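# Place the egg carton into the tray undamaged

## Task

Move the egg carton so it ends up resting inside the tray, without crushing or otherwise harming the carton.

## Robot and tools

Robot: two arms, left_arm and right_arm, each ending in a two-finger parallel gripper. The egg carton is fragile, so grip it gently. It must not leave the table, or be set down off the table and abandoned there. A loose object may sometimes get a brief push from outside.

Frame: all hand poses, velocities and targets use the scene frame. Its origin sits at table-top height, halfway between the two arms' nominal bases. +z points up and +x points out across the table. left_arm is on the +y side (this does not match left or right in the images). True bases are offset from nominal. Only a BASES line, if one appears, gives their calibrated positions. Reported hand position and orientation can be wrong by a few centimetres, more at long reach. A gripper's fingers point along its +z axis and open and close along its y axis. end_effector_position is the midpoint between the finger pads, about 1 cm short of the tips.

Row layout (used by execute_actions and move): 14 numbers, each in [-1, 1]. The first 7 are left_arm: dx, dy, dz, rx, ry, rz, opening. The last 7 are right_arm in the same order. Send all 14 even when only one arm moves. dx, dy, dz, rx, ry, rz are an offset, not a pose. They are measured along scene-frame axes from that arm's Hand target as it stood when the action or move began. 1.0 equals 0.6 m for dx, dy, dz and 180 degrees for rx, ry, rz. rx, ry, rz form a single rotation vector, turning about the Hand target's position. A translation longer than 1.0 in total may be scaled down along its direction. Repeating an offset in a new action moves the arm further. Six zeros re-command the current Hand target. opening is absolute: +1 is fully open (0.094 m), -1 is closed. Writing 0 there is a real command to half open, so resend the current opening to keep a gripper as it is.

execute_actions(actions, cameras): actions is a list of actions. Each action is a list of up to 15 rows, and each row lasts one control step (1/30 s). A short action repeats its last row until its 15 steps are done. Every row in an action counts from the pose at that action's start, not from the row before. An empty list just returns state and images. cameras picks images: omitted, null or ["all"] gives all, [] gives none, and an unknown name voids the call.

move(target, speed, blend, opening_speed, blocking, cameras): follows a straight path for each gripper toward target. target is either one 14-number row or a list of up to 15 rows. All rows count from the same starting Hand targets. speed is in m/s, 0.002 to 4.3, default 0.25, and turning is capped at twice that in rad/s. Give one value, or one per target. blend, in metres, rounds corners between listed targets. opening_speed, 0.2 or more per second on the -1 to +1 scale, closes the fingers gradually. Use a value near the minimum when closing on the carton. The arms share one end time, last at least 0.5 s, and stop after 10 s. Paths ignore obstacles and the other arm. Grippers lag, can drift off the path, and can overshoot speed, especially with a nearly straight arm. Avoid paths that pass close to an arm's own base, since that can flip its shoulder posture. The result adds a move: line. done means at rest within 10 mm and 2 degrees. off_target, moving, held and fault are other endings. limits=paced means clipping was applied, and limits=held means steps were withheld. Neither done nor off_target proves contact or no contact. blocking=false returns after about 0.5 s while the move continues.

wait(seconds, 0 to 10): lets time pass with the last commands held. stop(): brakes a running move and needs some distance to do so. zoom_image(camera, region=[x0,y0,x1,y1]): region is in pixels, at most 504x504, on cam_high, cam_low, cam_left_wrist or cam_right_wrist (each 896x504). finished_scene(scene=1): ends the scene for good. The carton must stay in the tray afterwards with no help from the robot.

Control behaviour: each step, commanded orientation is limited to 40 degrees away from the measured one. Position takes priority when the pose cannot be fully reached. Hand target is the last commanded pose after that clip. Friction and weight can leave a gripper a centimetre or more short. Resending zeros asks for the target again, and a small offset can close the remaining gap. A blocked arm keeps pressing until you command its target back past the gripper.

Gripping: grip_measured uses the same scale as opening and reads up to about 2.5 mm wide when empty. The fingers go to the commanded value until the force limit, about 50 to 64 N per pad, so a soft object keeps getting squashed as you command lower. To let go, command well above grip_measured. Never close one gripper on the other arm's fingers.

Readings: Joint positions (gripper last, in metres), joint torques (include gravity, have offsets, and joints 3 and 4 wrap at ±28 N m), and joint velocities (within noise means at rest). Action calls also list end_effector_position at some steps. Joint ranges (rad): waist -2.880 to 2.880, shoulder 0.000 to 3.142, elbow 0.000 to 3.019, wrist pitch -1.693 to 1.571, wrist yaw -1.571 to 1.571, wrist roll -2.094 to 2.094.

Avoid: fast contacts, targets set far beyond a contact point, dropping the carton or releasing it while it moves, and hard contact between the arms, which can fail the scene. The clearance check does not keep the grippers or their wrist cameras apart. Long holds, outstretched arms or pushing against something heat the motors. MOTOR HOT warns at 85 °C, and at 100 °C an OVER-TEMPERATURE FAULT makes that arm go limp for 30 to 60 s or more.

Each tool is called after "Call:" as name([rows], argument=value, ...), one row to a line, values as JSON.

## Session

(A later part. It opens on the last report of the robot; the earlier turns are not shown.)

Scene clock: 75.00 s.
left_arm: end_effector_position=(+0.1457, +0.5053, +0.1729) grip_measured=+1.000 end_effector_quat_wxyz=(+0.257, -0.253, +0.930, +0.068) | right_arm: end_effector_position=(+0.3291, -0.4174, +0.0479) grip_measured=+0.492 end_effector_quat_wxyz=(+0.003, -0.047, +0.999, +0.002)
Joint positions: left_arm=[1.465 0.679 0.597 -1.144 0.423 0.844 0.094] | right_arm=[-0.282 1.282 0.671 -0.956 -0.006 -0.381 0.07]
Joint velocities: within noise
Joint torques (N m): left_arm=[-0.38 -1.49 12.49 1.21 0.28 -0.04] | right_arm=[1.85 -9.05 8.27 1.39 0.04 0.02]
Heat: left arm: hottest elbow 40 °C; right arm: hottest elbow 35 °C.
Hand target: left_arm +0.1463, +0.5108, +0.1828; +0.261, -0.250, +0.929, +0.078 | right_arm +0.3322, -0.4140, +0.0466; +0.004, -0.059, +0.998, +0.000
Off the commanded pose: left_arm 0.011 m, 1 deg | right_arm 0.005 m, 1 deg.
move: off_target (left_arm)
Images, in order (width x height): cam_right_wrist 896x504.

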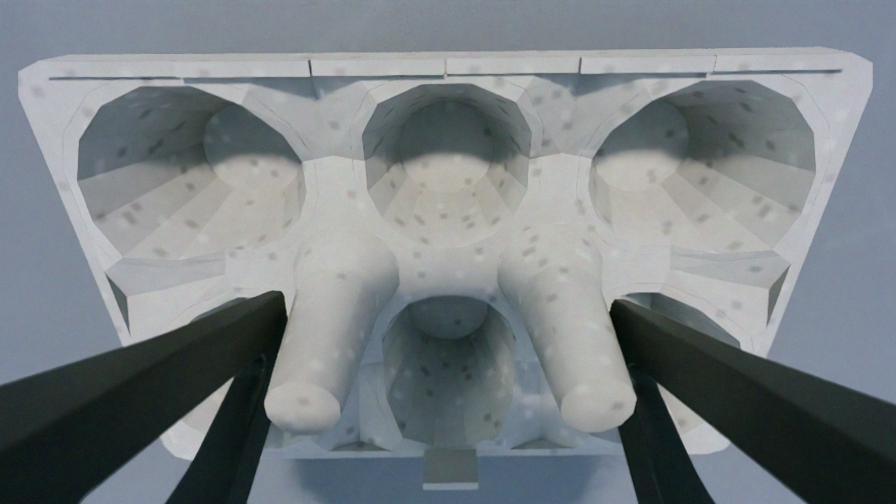

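Call:
move(target=[0,0,0,0,0,0,1, 0,0,0,0,0,0,0.46], speed=0.05, opening_speed=0.2, cameras=["cam_right_wrist"])

Call:
zoom_image(camera="cam_right_wrist", region=[220, 270, 360, 450])

Call:
zoom_image(camera="cam_right_wrist", region=[540, 270, 680, 450])

Scene clock: 76.30 s.
left_arm: end_effector_position=(+0.1457, +0.5053, +0.1729) grip_measured=+1.000 end_effector_quat_wxyz=(+0.257, -0.253, +0.930, +0.068) | right_arm: end_effector_position=(+0.3291, -0.4174, +0.0479) grip_measured=+0.462 end_effector_quat_wxyz=(+0.003, -0.047, +0.999, +0.002)
Joint positions: left_arm=[1.465 0.679 0.597 -1.144 0.423 0.844 0.094] | right_arm=[-0.282 1.282 0.671 -0.956 -0.006 -0.381 0.069]
Joint velocities: within noise
Joint torques (N m): left_arm=[-0.32 -1.61 12.48 1.18 0.28 -0.05] | right_arm=[1.85 -9.05 8.25 1.37 0.04 0.02]
Heat: left arm: hottest elbow 40 °C; right arm: hottest elbow 35 °C.
Hand target: left_arm +0.1463, +0.5108, +0.1828; +0.261, -0.250, +0.929, +0.078 | right_arm +0.3322, -0.4140, +0.0466; +0.004, -0.059, +0.998, +0.000
Off the commanded pose: left_arm 0.011 m, 1 deg | right_arm 0.005 m, 1 deg.
move: off_target (left_arm)
Images, in order (width x height): cam_right_wrist 896x504.

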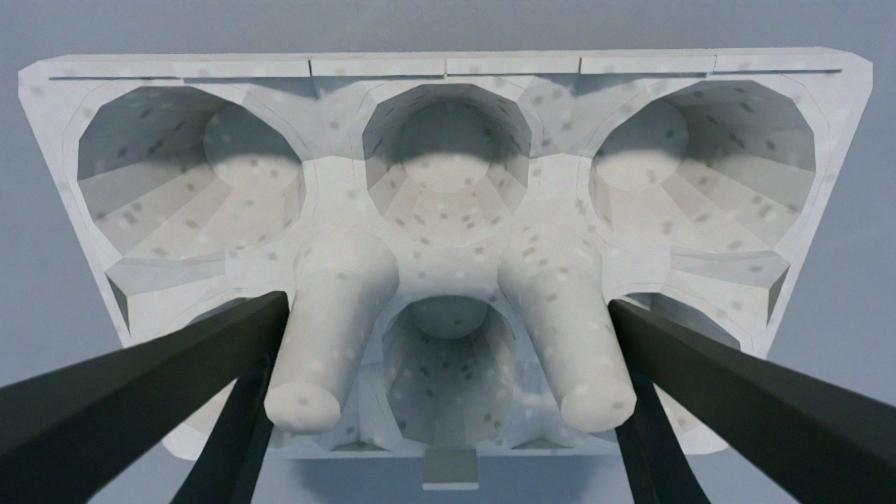

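Scaled by 2.800 from the camera's 896x504 image, which has a finer 1280x720 frame.

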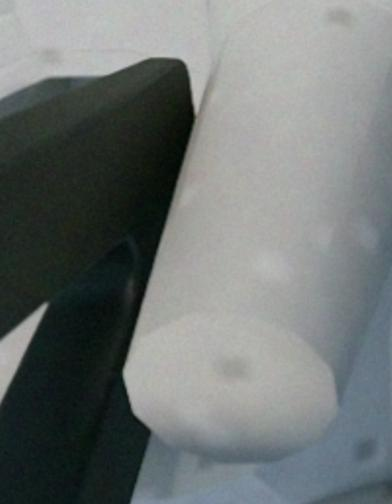

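Scaled by 2.800 from the camera's 896x504 image, which has a finer 1280x720 frame.

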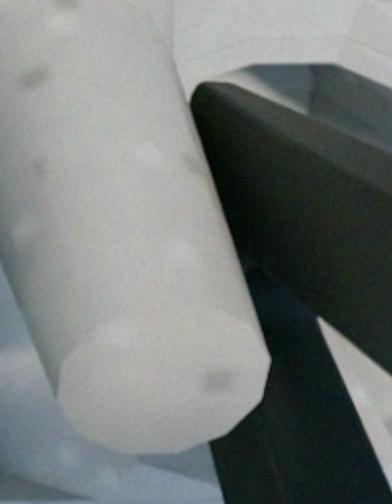

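Call:
move(target=[0,0,0,0,0,0,1, 0,0,0,0,0,0,0.43], speed=0.05, opening_speed=0.2, cameras=["cam_right_wrist"])

Call:
zoom_image(camera="cam_right_wrist", region=[220, 270, 360, 450])

Call:
zoom_image(camera="cam_right_wrist", region=[540, 270, 680, 450])

Scene clock: 78.20 s.
left_arm: end_effector_position=(+0.1457, +0.5053, +0.1729) grip_measured=+1.000 end_effector_quat_wxyz=(+0.257, -0.253, +0.930, +0.068) | right_arm: end_effector_position=(+0.3291, -0.4174, +0.0479) grip_measured=+0.432 end_effector_quat_wxyz=(+0.003, -0.047, +0.999, +0.002)
Joint positions: left_arm=[1.465 0.679 0.597 -1.144 0.423 0.844 0.094] | right_arm=[-0.282 1.282 0.671 -0.956 -0.006 -0.381 0.067]
Joint velocities: within noise
Joint torques (N m): left_arm=[-0.32 -1.49 12.48 1.16 0.29 -0.05] | right_arm=[1.85 -9.05 8.27 1.4 0.04 0.02]
Heat: left arm: hottest elbow 41 °C; right arm: hottest elbow 35 °C.
Hand target: left_arm +0.1463, +0.5108, +0.1828; +0.261, -0.250, +0.929, +0.078 | right_arm +0.3322, -0.4140, +0.0466; +0.004, -0.059, +0.998, +0.000
Off the commanded pose: left_arm 0.011 m, 1 deg | right_arm 0.005 m, 1 deg.
move: off_target (left_arm)
Images, in order (width x height): cam_right_wrist 896x504.

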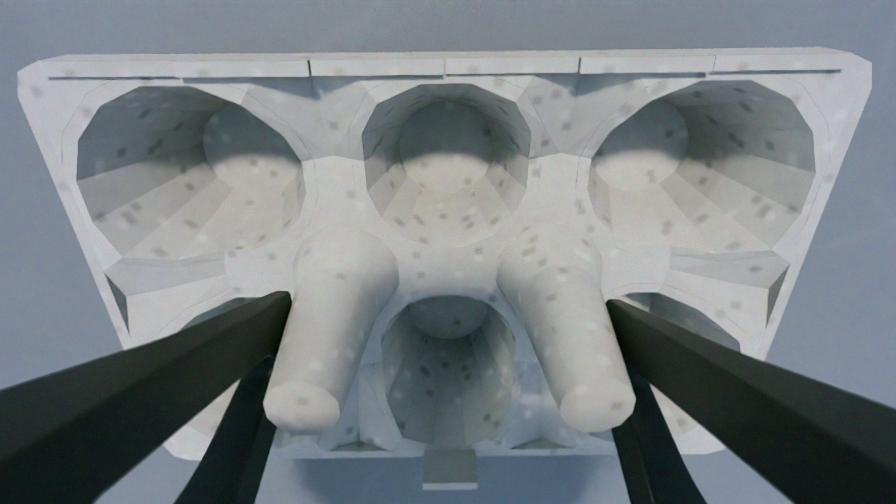

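Scaled by 2.800 from the camera's 896x504 image, which has a finer 1280x720 frame.

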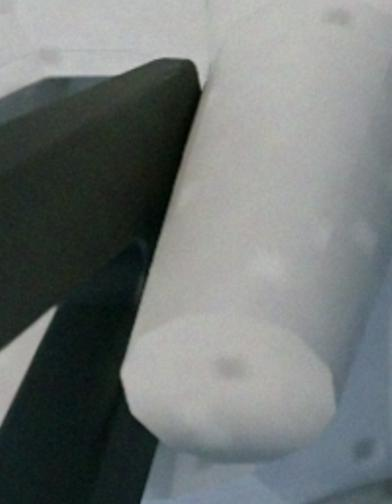

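Scaled by 2.800 from the camera's 896x504 image, which has a finer 1280x720 frame.

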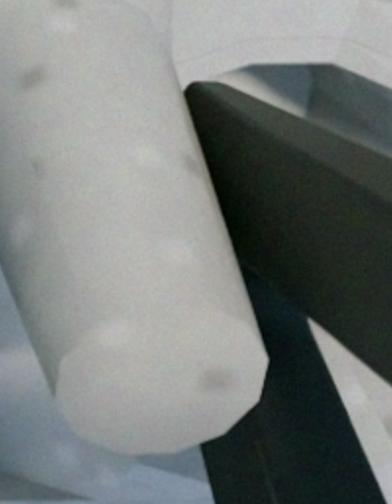

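Call:
move(target=[0,0,0,0,0,0,1, 0,0,0,0,0,0,0.412], speed=0.05, opening_speed=0.2, cameras=["cam_right_wrist"])

Call:
zoom_image(camera="cam_right_wrist", region=[220, 270, 360, 450])

Call:
zoom_image(camera="cam_right_wrist", region=[540, 270, 680, 450])

Scene clock: 79.73 s.
left_arm: end_effector_position=(+0.1457, +0.5053, +0.1729) grip_measured=+1.000 end_effector_quat_wxyz=(+0.257, -0.253, +0.930, +0.068) | right_arm: end_effector_position=(+0.3291, -0.4174, +0.0479) grip_measured=+0.415 end_effector_quat_wxyz=(+0.003, -0.047, +0.999, +0.002)
Joint positions: left_arm=[1.465 0.679 0.597 -1.144 0.423 0.844 0.094] | right_arm=[-0.282 1.282 0.671 -0.956 -0.006 -0.381 0.066]
Joint velocities: within noise
Joint torques (N m): left_arm=[-0.32 -1.55 12.45 1.2 0.28 -0.05] | right_arm=[1.85 -9.05 8.28 1.39 0.03 0.02]
Heat: left arm: hottest elbow 41 °C; right arm: hottest elbow 35 °C.
Hand target: left_arm +0.1463, +0.5108, +0.1828; +0.261, -0.250, +0.929, +0.078 | right_arm +0.3322, -0.4140, +0.0466; +0.004, -0.059, +0.998, +0.000
Off the commanded pose: left_arm 0.011 m, 1 deg | right_arm 0.005 m, 1 deg.
move: off_target (left_arm)
Images, in order (width x height): cam_right_wrist 896x504.

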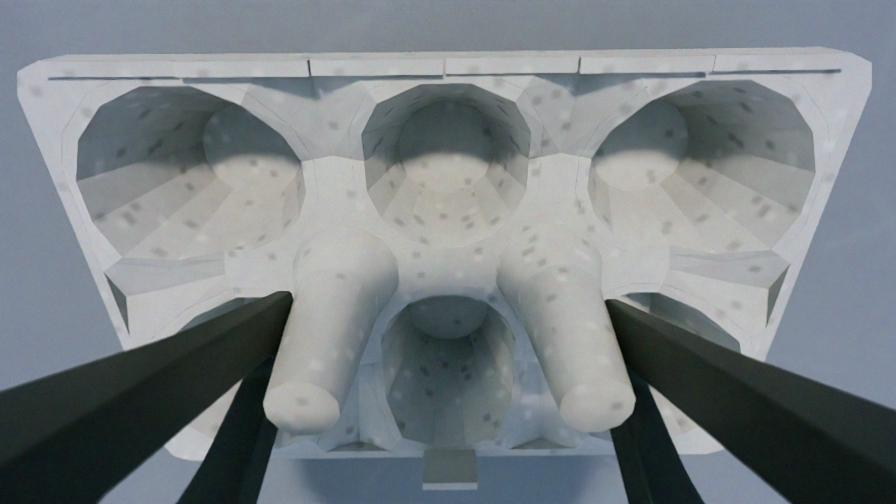

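Scaled by 2.800 from the camera's 896x504 image, which has a finer 1280x720 frame.

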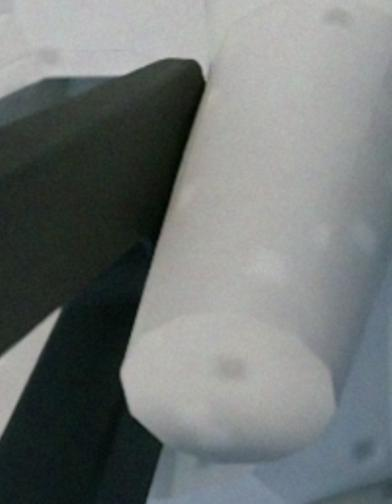

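Scaled by 2.800 from the camera's 896x504 image, which has a finer 1280x720 frame.

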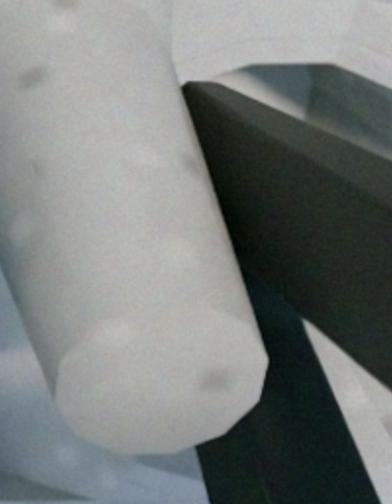

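Call:
move(target=[0,0,0,0,0,0,1, 0,0,0.0417,0,0,0,0.412], speed=0.05, cameras=["cam_low","cam_right_wrist"])

Call:
zoom_image(camera="cam_low", region=[150, 240, 330, 410])

Scene clock: 81.57 s.
left_arm: end_effector_position=(+0.1457, +0.5053, +0.1729) grip_measured=+1.000 end_effector_quat_wxyz=(+0.257, -0.253, +0.930, +0.068) | right_arm: end_effector_position=(+0.3153, -0.4135, +0.0552) grip_measured=+0.415 end_effector_quat_wxyz=(-0.017, -0.047, +0.999, +0.008)
Joint positions: left_arm=[1.465 0.679 0.597 -1.144 0.423 0.844 0.094] | right_arm=[-0.282 1.255 0.671 -1.023 -0.005 -0.381 0.066]
Joint velocities: within noise
Joint torques (N m): left_arm=[-0.26 -1.67 12.49 1.18 0.28 -0.05] | right_arm=[1.9 -10.46 11.79 0.62 0 0.02]
Heat: left arm: hottest elbow 41 °C; right arm: hottest elbow 35 °C.
Hand target: left_arm +0.1463, +0.5108, +0.1828; +0.261, -0.250, +0.929, +0.078 | right_arm +0.3322, -0.4140, +0.0717; +0.005, -0.059, +0.998, +0.000
Off the commanded pose: left_arm 0.011 m, 1 deg | right_arm 0.024 m, 3 deg.
move: off_target (left_arm, right_arm)
Images, in order (width x height): cam_low 896x504, cam_right_wrist 896x504.

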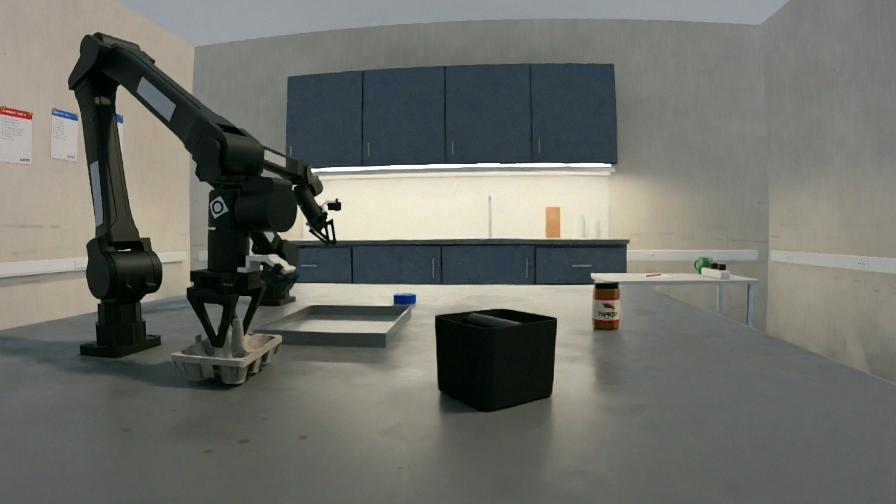

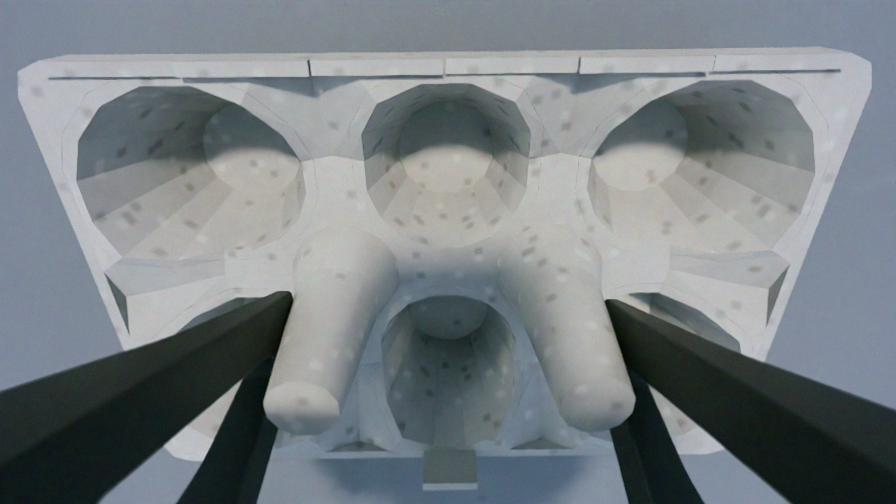

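Scaled by 2.800 from the camera's 896x504 image, which has a finer 1280x720 frame.

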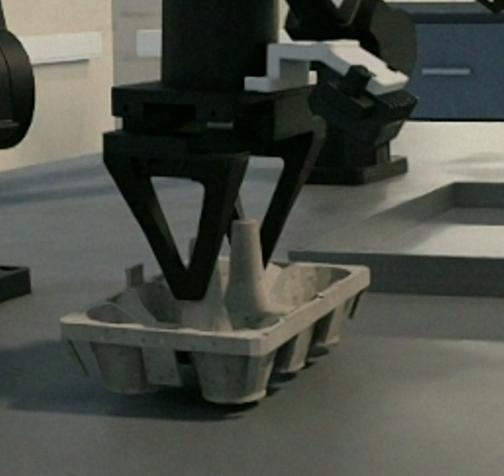

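Call:
move(target=[0,0,0,0,0,0,1, 0,0,0.1305,0,0,0,0.412], speed=0.12, cameras=["cam_low","cam_right_wrist"])

Scene clock: 88.87 s.
left_arm: end_effector_position=(+0.1457, +0.5053, +0.1729) grip_measured=+1.000 end_effector_quat_wxyz=(+0.257, -0.253, +0.930, +0.068) | right_arm: end_effector_position=(+0.3141, -0.4131, +0.1280) grip_measured=+0.415 end_effector_quat_wxyz=(-0.021, -0.047, +0.999, +0.010)
Joint positions: left_arm=[1.465 0.679 0.597 -1.144 0.423 0.844 0.094] | right_arm=[-0.282 1.152 0.803 -1.269 -0.005 -0.381 0.066]
Joint velocities: within noise
Joint torques (N m): left_arm=[-0.32 -1.49 12.48 1.18 0.27 -0.05] | right_arm=[1.85 -9.58 14.11 0.64 0 0.02]
Heat: left arm: hottest elbow 41 °C; right arm: hottest elbow 36 °C.
Hand target: left_arm +0.1463, +0.5108, +0.1828; +0.261, -0.250, +0.929, +0.078 | right_arm +0.3322, -0.4140, +0.1499; +0.004, -0.059, +0.998, +0.000
Off the commanded pose: left_arm 0.011 m, 1 deg | right_arm 0.029 m, 3 deg.
move: off_target (left_arm, right_arm)
Images, in order (width x height): cam_low 896x504, cam_right_wrist 896x504.

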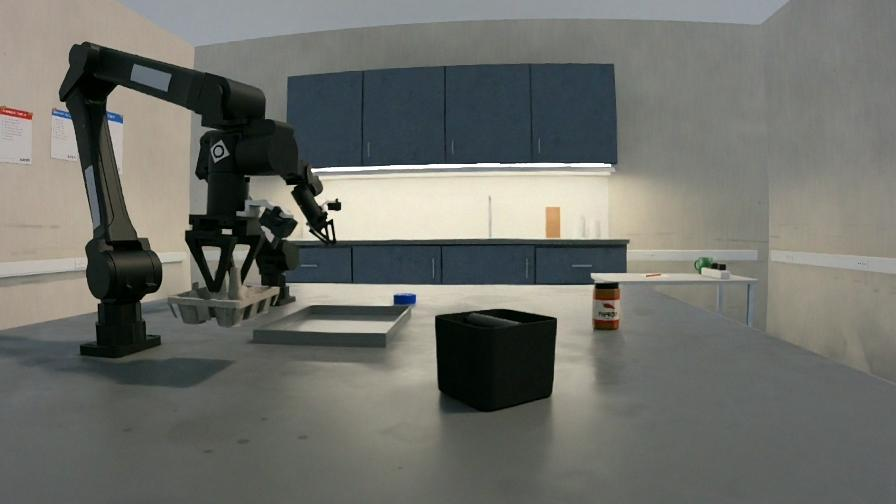

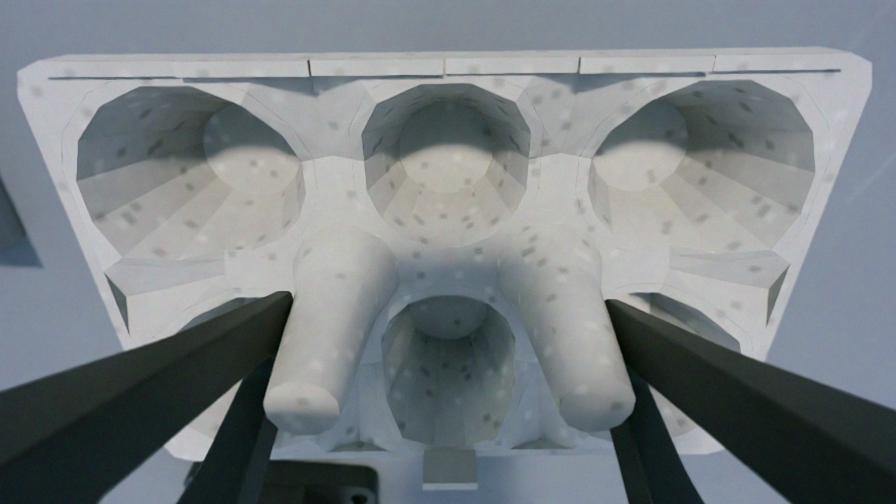

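Call:
move(target=[0,0,0,0,0,0,1, 0.0847,0.54,0,0,0,0,0.412], speed=0.2)

Scene clock: 91.77 s.
left_arm: end_effector_position=(+0.1457, +0.5053, +0.1729) grip_measured=+1.000 end_effector_quat_wxyz=(+0.257, -0.253, +0.930, +0.068) | right_arm: end_effector_position=(+0.3682, -0.1054, +0.1354) grip_measured=+0.415 end_effector_quat_wxyz=(-0.015, -0.061, +0.998, -0.010)
Joint positions: left_arm=[1.465 0.679 0.597 -1.144 0.423 0.844 0.094] | right_arm=[0.629 1.453 1.096 -1.249 0.001 0.502 0.066]
Joint velocities: within noise
Joint torques (N m): left_arm=[-0.38 -1.49 12.45 1.21 0.28 -0.05] | right_arm=[1.38 -13.22 14.17 0.98 0.11 0.27]
Heat: left arm: hottest elbow 41 °C; right arm: hottest elbow 36 °C.
Hand target: left_arm +0.1463, +0.5108, +0.1828; +0.261, -0.250, +0.929, +0.078 | right_arm +0.3830, -0.0900, +0.1499; +0.004, -0.059, +0.998, +0.000
Off the commanded pose: left_arm 0.011 m, 1 deg | right_arm 0.026 m, 2 deg.
move: off_target (left_arm, right_arm)

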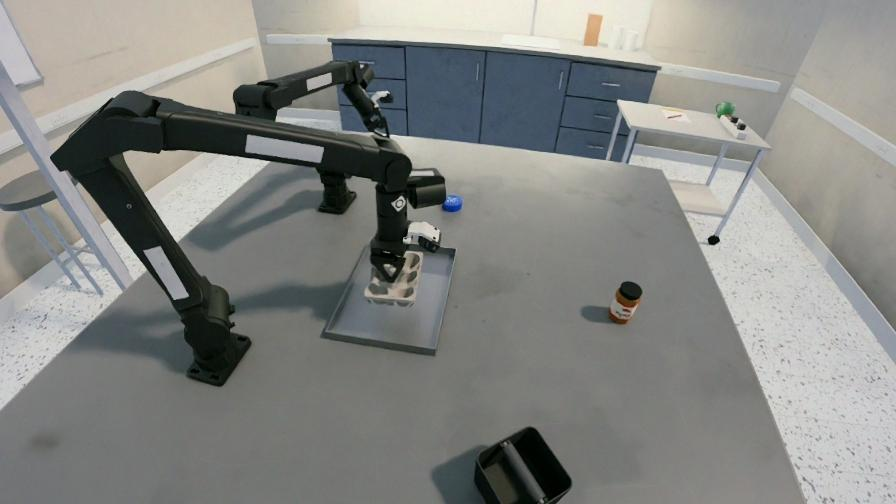

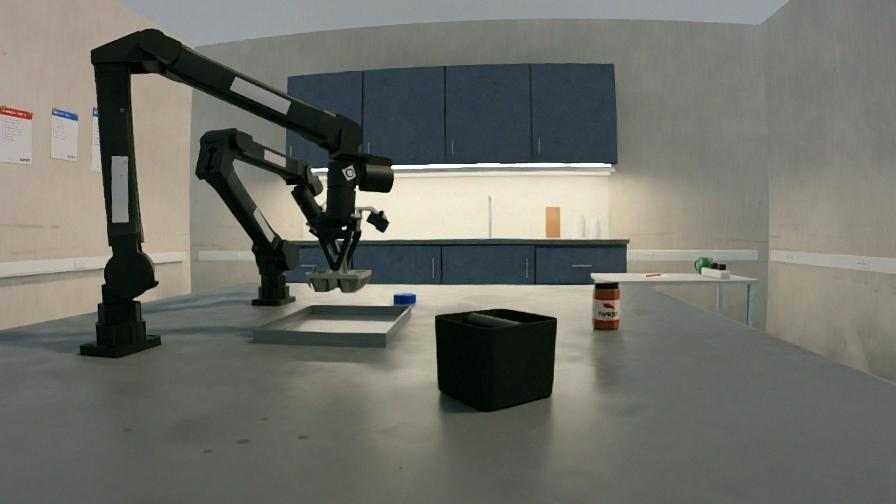

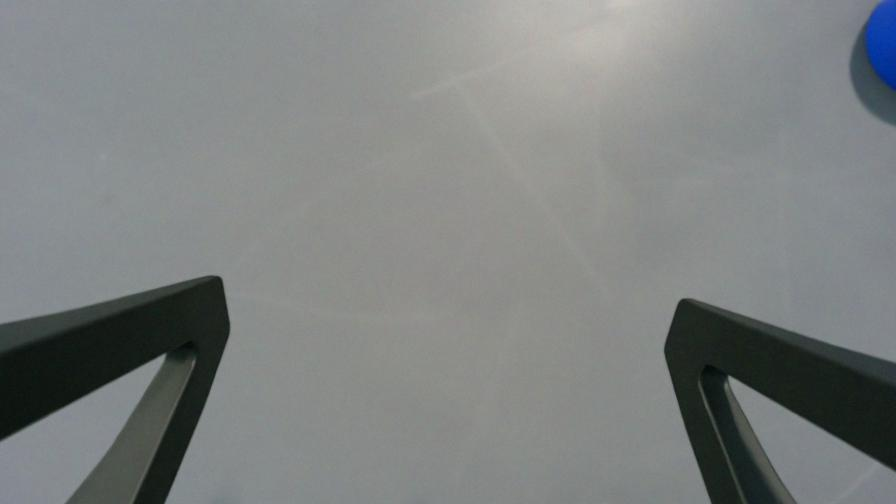

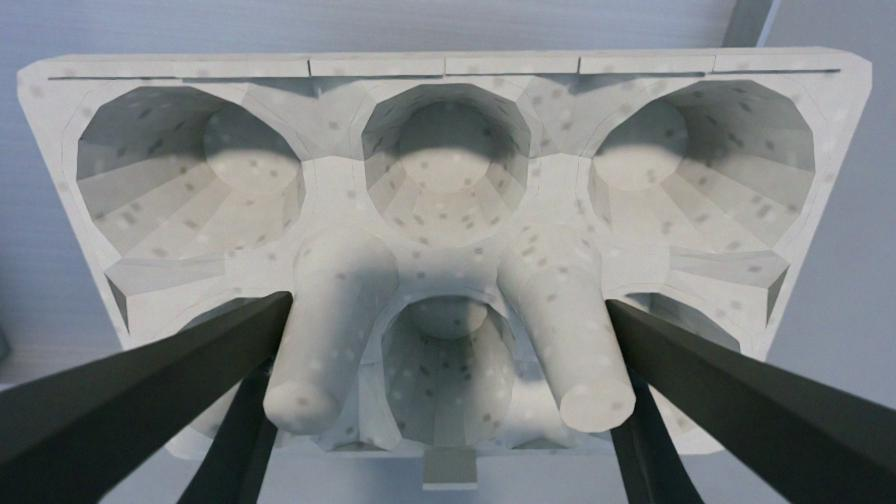

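Call:
move(target=[0,0,0,0,0,0,1, -0.0133,0.025,-0.1167,0,0,0,0.412], speed=0.1)

Scene clock: 95.20 s.
left_arm: end_effector_position=(+0.1457, +0.5053, +0.1729) grip_measured=+1.000 end_effector_quat_wxyz=(+0.257, -0.253, +0.930, +0.068) | right_arm: end_effector_position=(+0.3761, -0.0823, +0.0813) grip_measured=+0.415 end_effector_quat_wxyz=(+0.001, -0.058, +0.998, -0.001)
Joint positions: left_arm=[1.465 0.679 0.597 -1.144 0.423 0.844 0.094] | right_arm=[0.664 1.543 1.041 -1.069 0.002 0.543 0.066]
Joint velocities: within noise
Joint torques (N m): left_arm=[-0.26 -1.61 12.44 1.21 0.28 -0.04] | right_arm=[1.9 -14.51 9.07 1.37 0.11 0.23]
Heat: left arm: hottest elbow 42 °C; right arm: hottest elbow 37 °C.
Hand target: left_arm +0.1463, +0.5108, +0.1828; +0.261, -0.250, +0.929, +0.078 | right_arm +0.3751, -0.0750, +0.0799; +0.004, -0.060, +0.998, +0.000
Off the commanded pose: left_arm 0.011 m, 1 deg | right_arm 0.008 m, 0 deg.
move: off_target (left_arm)

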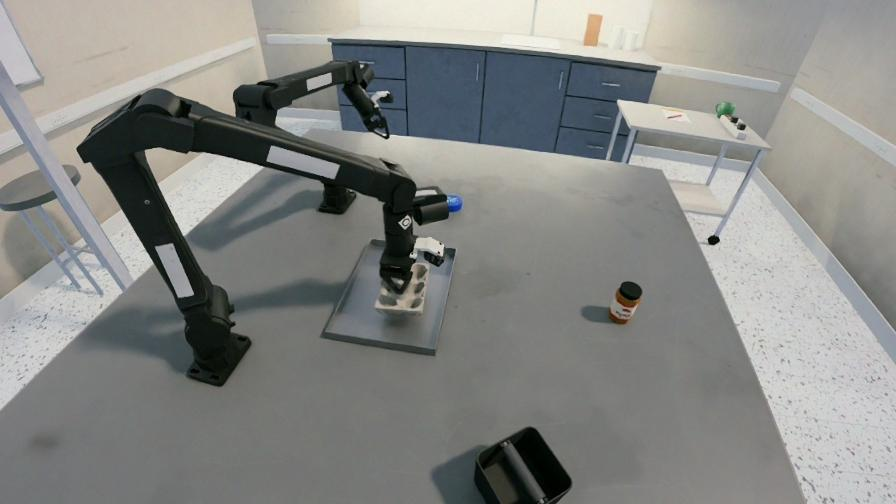

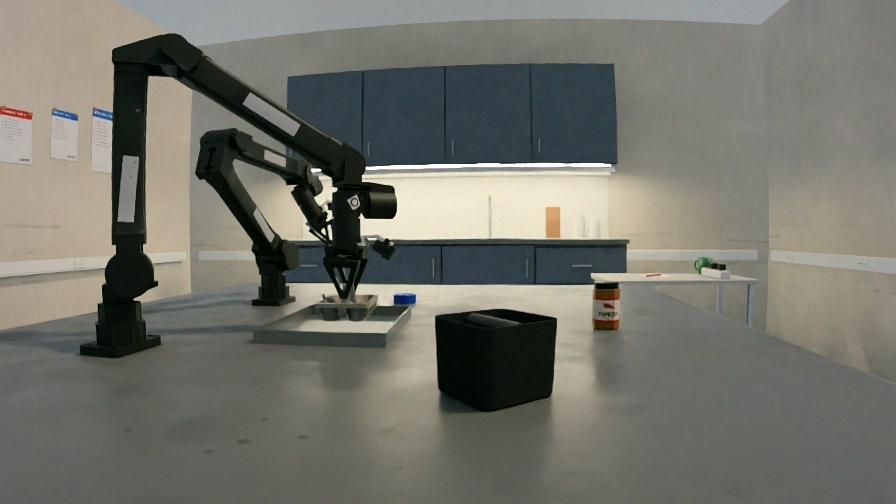

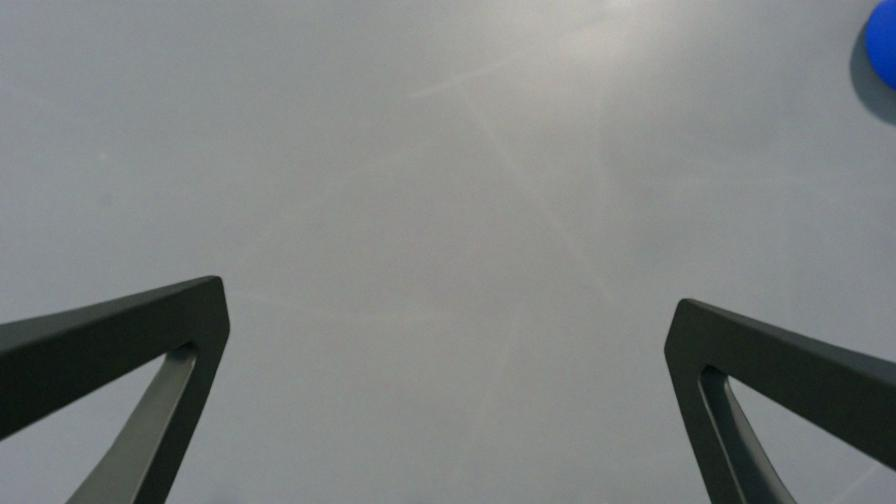

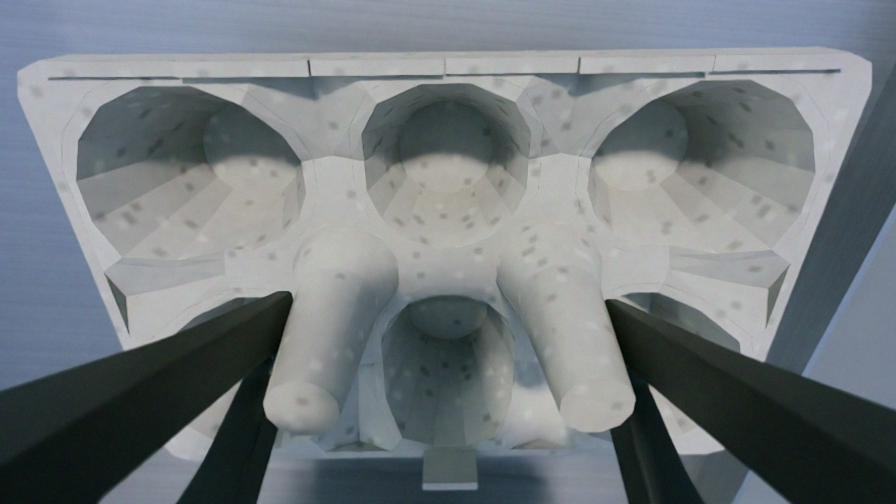

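Call:
move(target=[0,0,0,0,0,0,1, 0,0,-0.0415,0,0,0,0.412], speed=0.06, cameras=["cam_low","cam_right_wrist"])

Call:
zoom_image(camera="cam_low", region=[240, 230, 420, 360])

Scene clock: 96.87 s.
left_arm: end_effector_position=(+0.1457, +0.5053, +0.1729) grip_measured=+1.000 end_effector_quat_wxyz=(+0.257, -0.253, +0.930, +0.068) | right_arm: end_effector_position=(+0.3767, -0.0819, +0.0576) grip_measured=+0.415 end_effector_quat_wxyz=(+0.002, -0.057, +0.998, +0.000)
Joint positions: left_arm=[1.465 0.679 0.597 -1.144 0.423 0.844 0.094] | right_arm=[0.664 1.577 1.009 -1 0.002 0.543 0.066]
Joint velocities: within noise
Joint torques (N m): left_arm=[-0.32 -1.49 12.45 1.22 0.28 -0.05] | right_arm=[1.9 -14.62 8.65 1.37 0.11 0.25]
Heat: left arm: hottest elbow 42 °C; right arm: hottest elbow 37 °C.
Hand target: left_arm +0.1463, +0.5108, +0.1828; +0.261, -0.250, +0.929, +0.078 | right_arm +0.3750, -0.0750, +0.0550; +0.004, -0.059, +0.998, +0.000
Off the commanded pose: left_arm 0.011 m, 1 deg | right_arm 0.008 m, 0 deg.
move: off_target (left_arm)
Images, in order (width x height): cam_low 896x504, cam_right_wrist 896x504.

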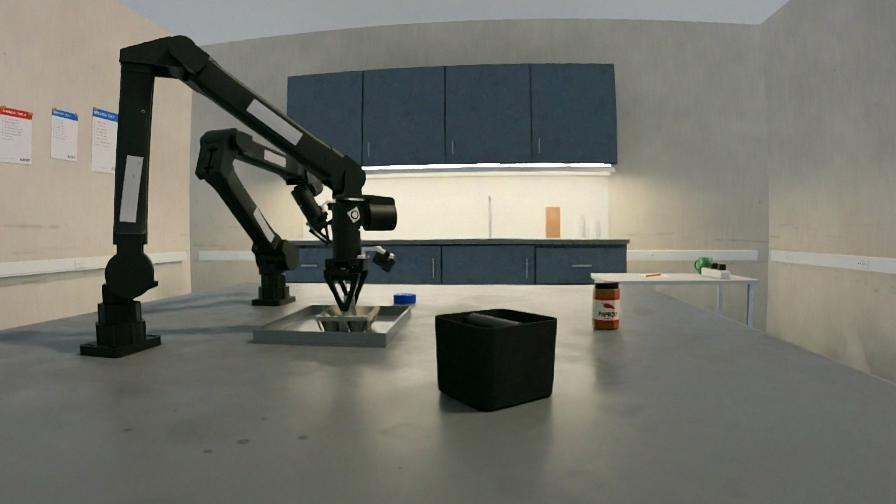

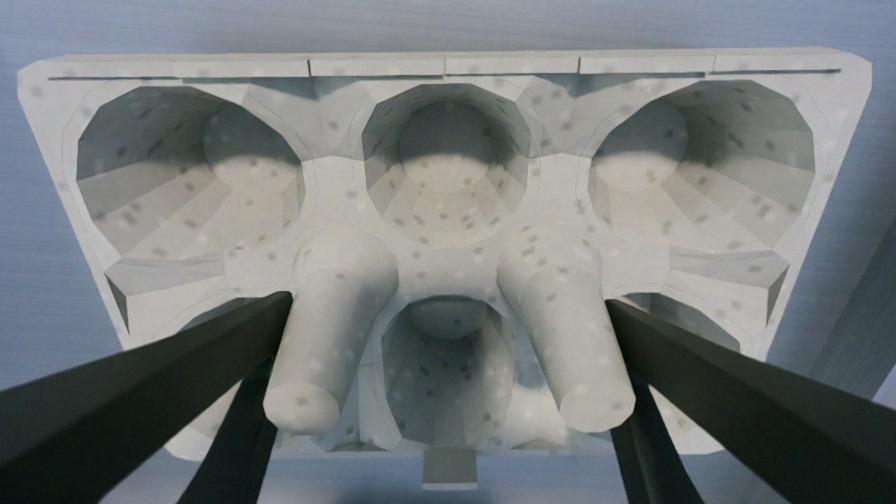

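Scaled by 2.800 from the camera's 896x504 image, which has a finer 1280x720 frame.

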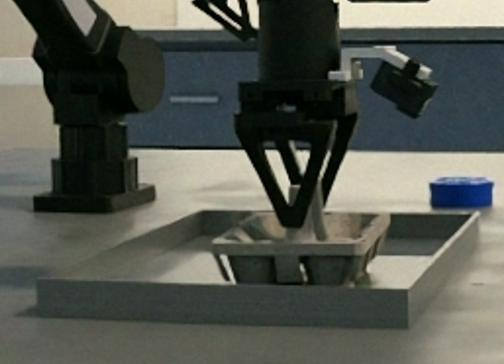

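Call:
move(target=[0,0,0,0,0,0,1, 0,0,-0.0083,0,0,0,0.412], speed=0.03, cameras=["cam_high","cam_right_wrist"])

Scene clock: 98.07 s.
left_arm: end_effector_position=(+0.1457, +0.5053, +0.1729) grip_measured=+1.000 end_effector_quat_wxyz=(+0.257, -0.253, +0.930, +0.068) | right_arm: end_effector_position=(+0.3773, -0.0814, +0.0542) grip_measured=+0.415 end_effector_quat_wxyz=(+0.004, -0.057, +0.998, +0.001)
Joint positions: left_arm=[1.465 0.679 0.597 -1.144 0.423 0.844 0.094] | right_arm=[0.664 1.581 1.004 -0.986 0.002 0.543 0.066]
Joint velocities: within noise
Joint torques (N m): left_arm=[-0.44 -1.67 12.45 1.18 0.28 -0.05] | right_arm=[1.96 -14.33 8.49 1.42 0.11 0.25]
Heat: left arm: hottest elbow 42 °C; right arm: hottest elbow 37 °C.
Hand target: left_arm +0.1463, +0.5108, +0.1828; +0.261, -0.250, +0.929, +0.078 | right_arm +0.3750, -0.0750, +0.0499; +0.004, -0.059, +0.998, +0.000
Off the commanded pose: left_arm 0.011 m, 1 deg | right_arm 0.008 m, 0 deg.
move: off_target (left_arm)
Images, in order (width x height): cam_high 896x504, cam_right_wrist 896x504.

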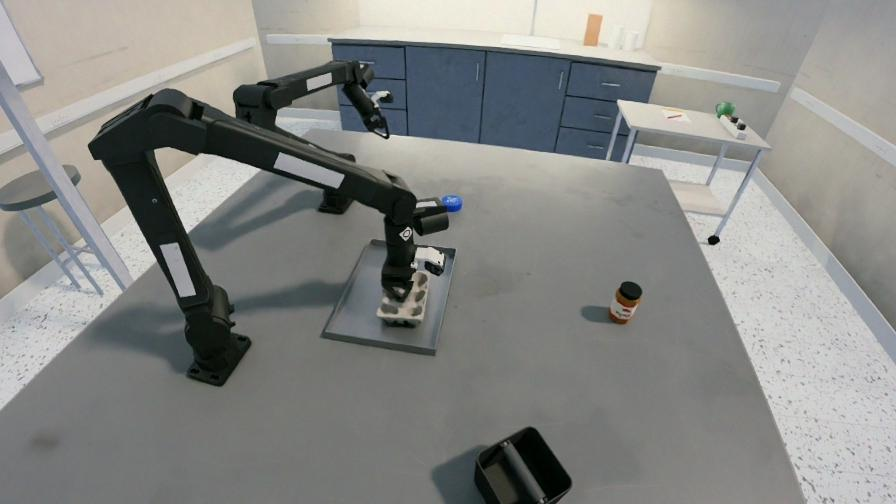

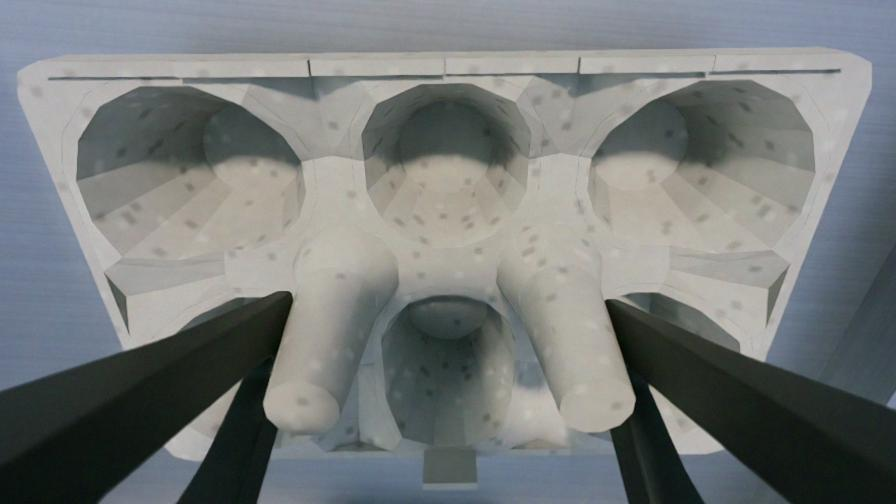

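Call:
move(target=[0,0,0,0,0,0,1, 0,0,-0.005,0,0,0,0.412], speed=0.03, cameras=["cam_low","cam_right_wrist"])

Call:
zoom_image(camera="cam_low", region=[290, 270, 400, 350])

Scene clock: 99.40 s.
left_arm: end_effector_position=(+0.1457, +0.5053, +0.1729) grip_measured=+1.000 end_effector_quat_wxyz=(+0.257, -0.253, +0.930, +0.068) | right_arm: end_effector_position=(+0.3786, -0.0805, +0.0529) grip_measured=+0.415 end_effector_quat_wxyz=(+0.005, -0.057, +0.998, +0.002)
Joint positions: left_arm=[1.465 0.679 0.597 -1.144 0.423 0.844 0.094] | right_arm=[0.664 1.585 1.004 -0.979 0.002 0.543 0.066]
Joint velocities: within noise
Joint torques (N m): left_arm=[-0.38 -1.67 12.46 1.2 0.28 -0.05] | right_arm=[1.96 -14.39 8.16 1.44 0.11 0.25]
Heat: left arm: hottest elbow 42 °C; right arm: hottest elbow 37 °C.
Hand target: left_arm +0.1463, +0.5108, +0.1828; +0.261, -0.250, +0.929, +0.078 | right_arm +0.3750, -0.0750, +0.0469; +0.004, -0.059, +0.998, +0.000
Off the commanded pose: left_arm 0.011 m, 1 deg | right_arm 0.009 m, 0 deg.
move: off_target (left_arm)
Images, in order (width x height): cam_low 896x504, cam_right_wrist 896x504.

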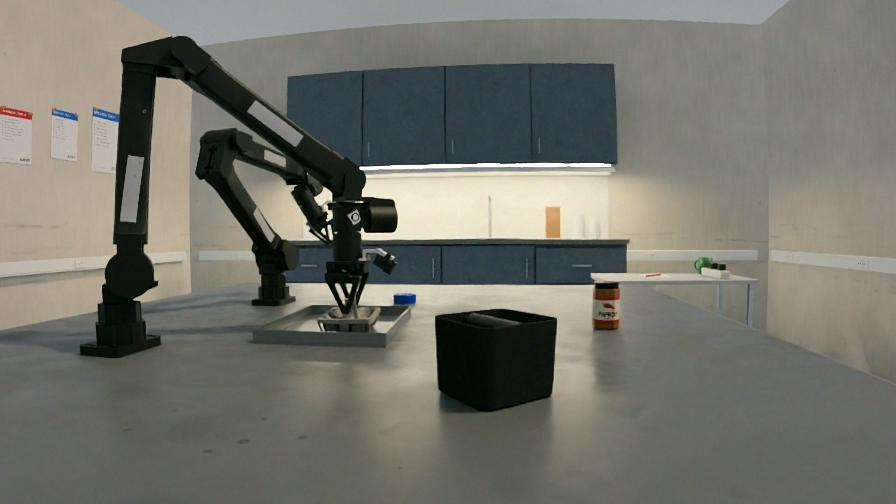

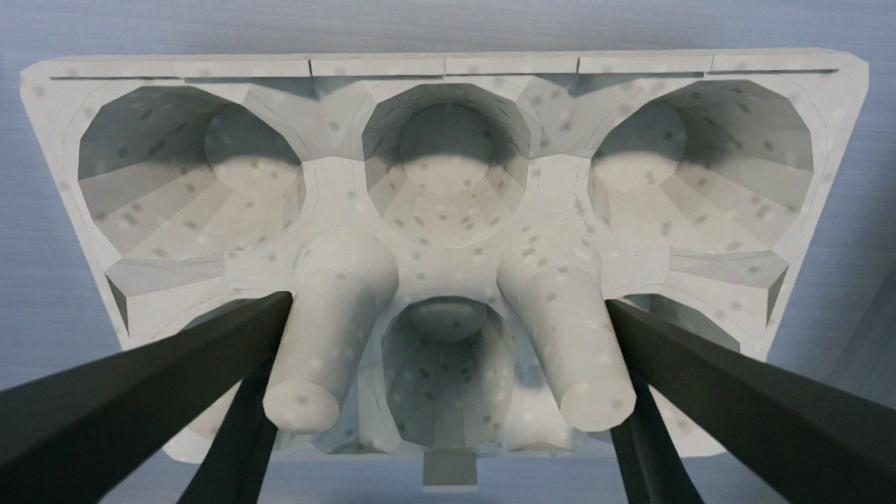

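Scaled by 4.582 from the camera's 896x504 image, which has a finer 1280x720 frame.

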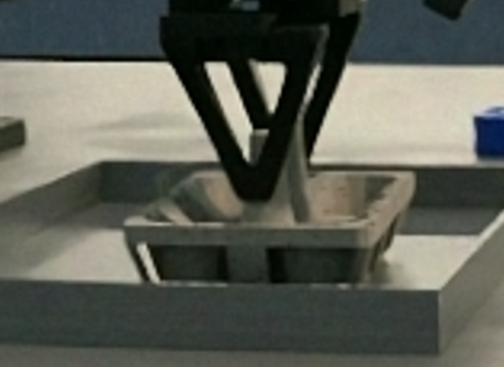

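Call:
move([
  [0,0,0,0,0,0,1, 0.002,0,0.0075,0,0,0,0.412],
  [0,0,0,0,0,0,1, 0.002,0,0.0075,0,0,0,0.65],
], speed=0.05, opening_speed=0.3)

Scene clock: 101.77 s.
left_arm: end_effector_position=(+0.1457, +0.5053, +0.1729) grip_measured=+1.000 end_effector_quat_wxyz=(+0.257, -0.253, +0.930, +0.068) | right_arm: end_effector_position=(+0.3786, -0.0805, +0.0529) grip_measured=+0.648 end_effector_quat_wxyz=(+0.005, -0.057, +0.998, +0.002)
Joint positions: left_arm=[1.465 0.679 0.597 -1.144 0.423 0.844 0.094] | right_arm=[0.664 1.585 1.004 -0.979 0.002 0.543 0.077]
Joint velocities: within noise
Joint torques (N m): left_arm=[-0.32 -1.67 12.45 1.21 0.28 -0.05] | right_arm=[1.79 -14.74 8.9 0.94 0.11 0.23]
Heat: left arm: hottest elbow 42 °C; right arm: hottest elbow 37 °C.
Hand target: left_arm +0.1463, +0.5108, +0.1828; +0.261, -0.250, +0.929, +0.078 | right_arm +0.3762, -0.0750, +0.0514; +0.004, -0.059, +0.998, +0.000
Off the commanded pose: left_arm 0.011 m, 1 deg | right_arm 0.006 m, 0 deg.
move: off_target (left_arm)

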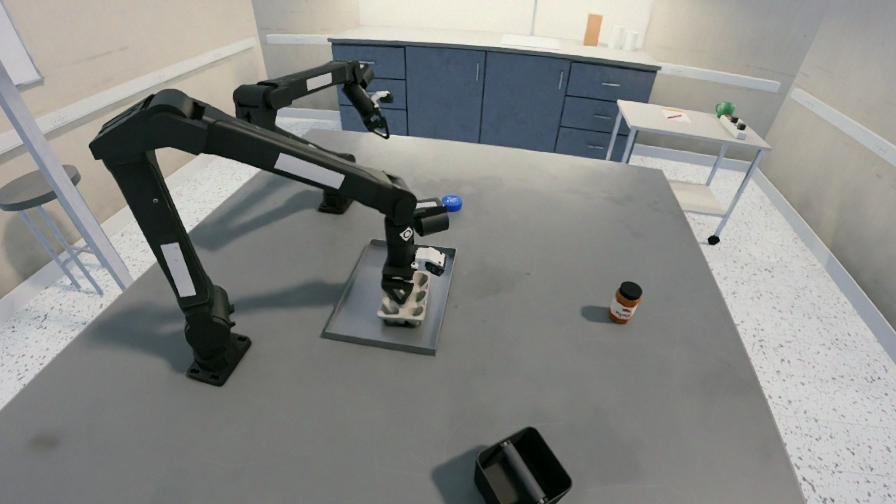

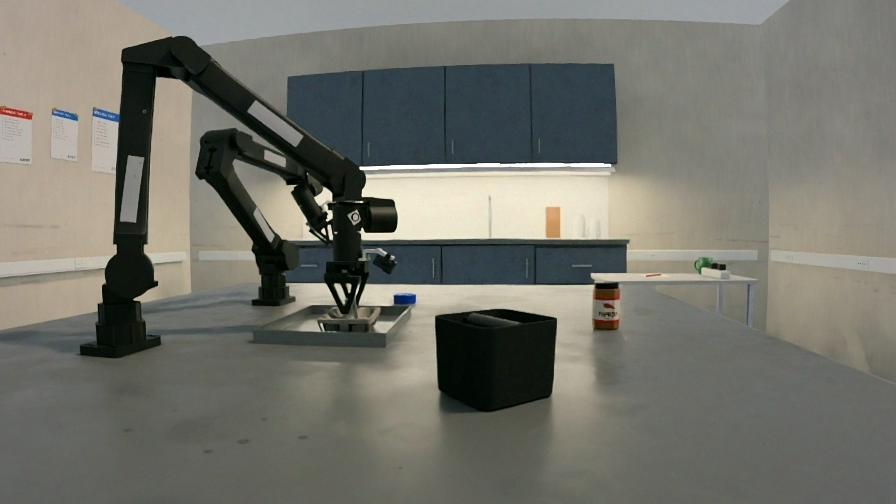

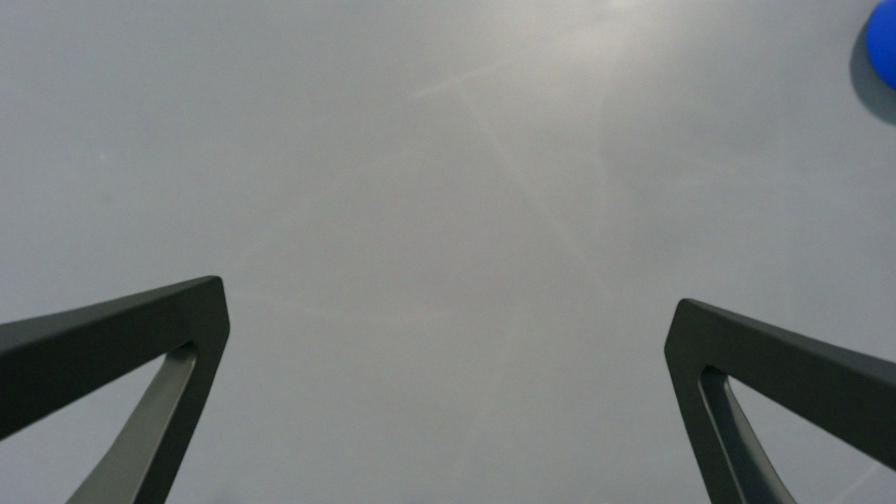

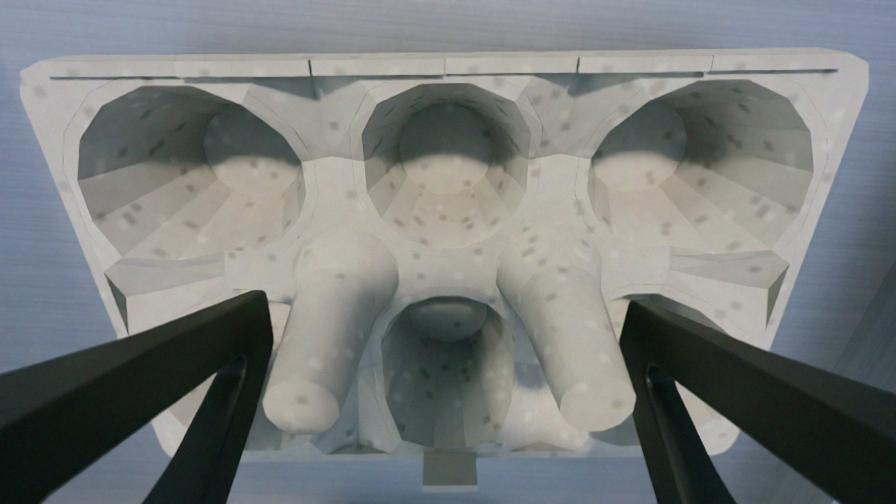

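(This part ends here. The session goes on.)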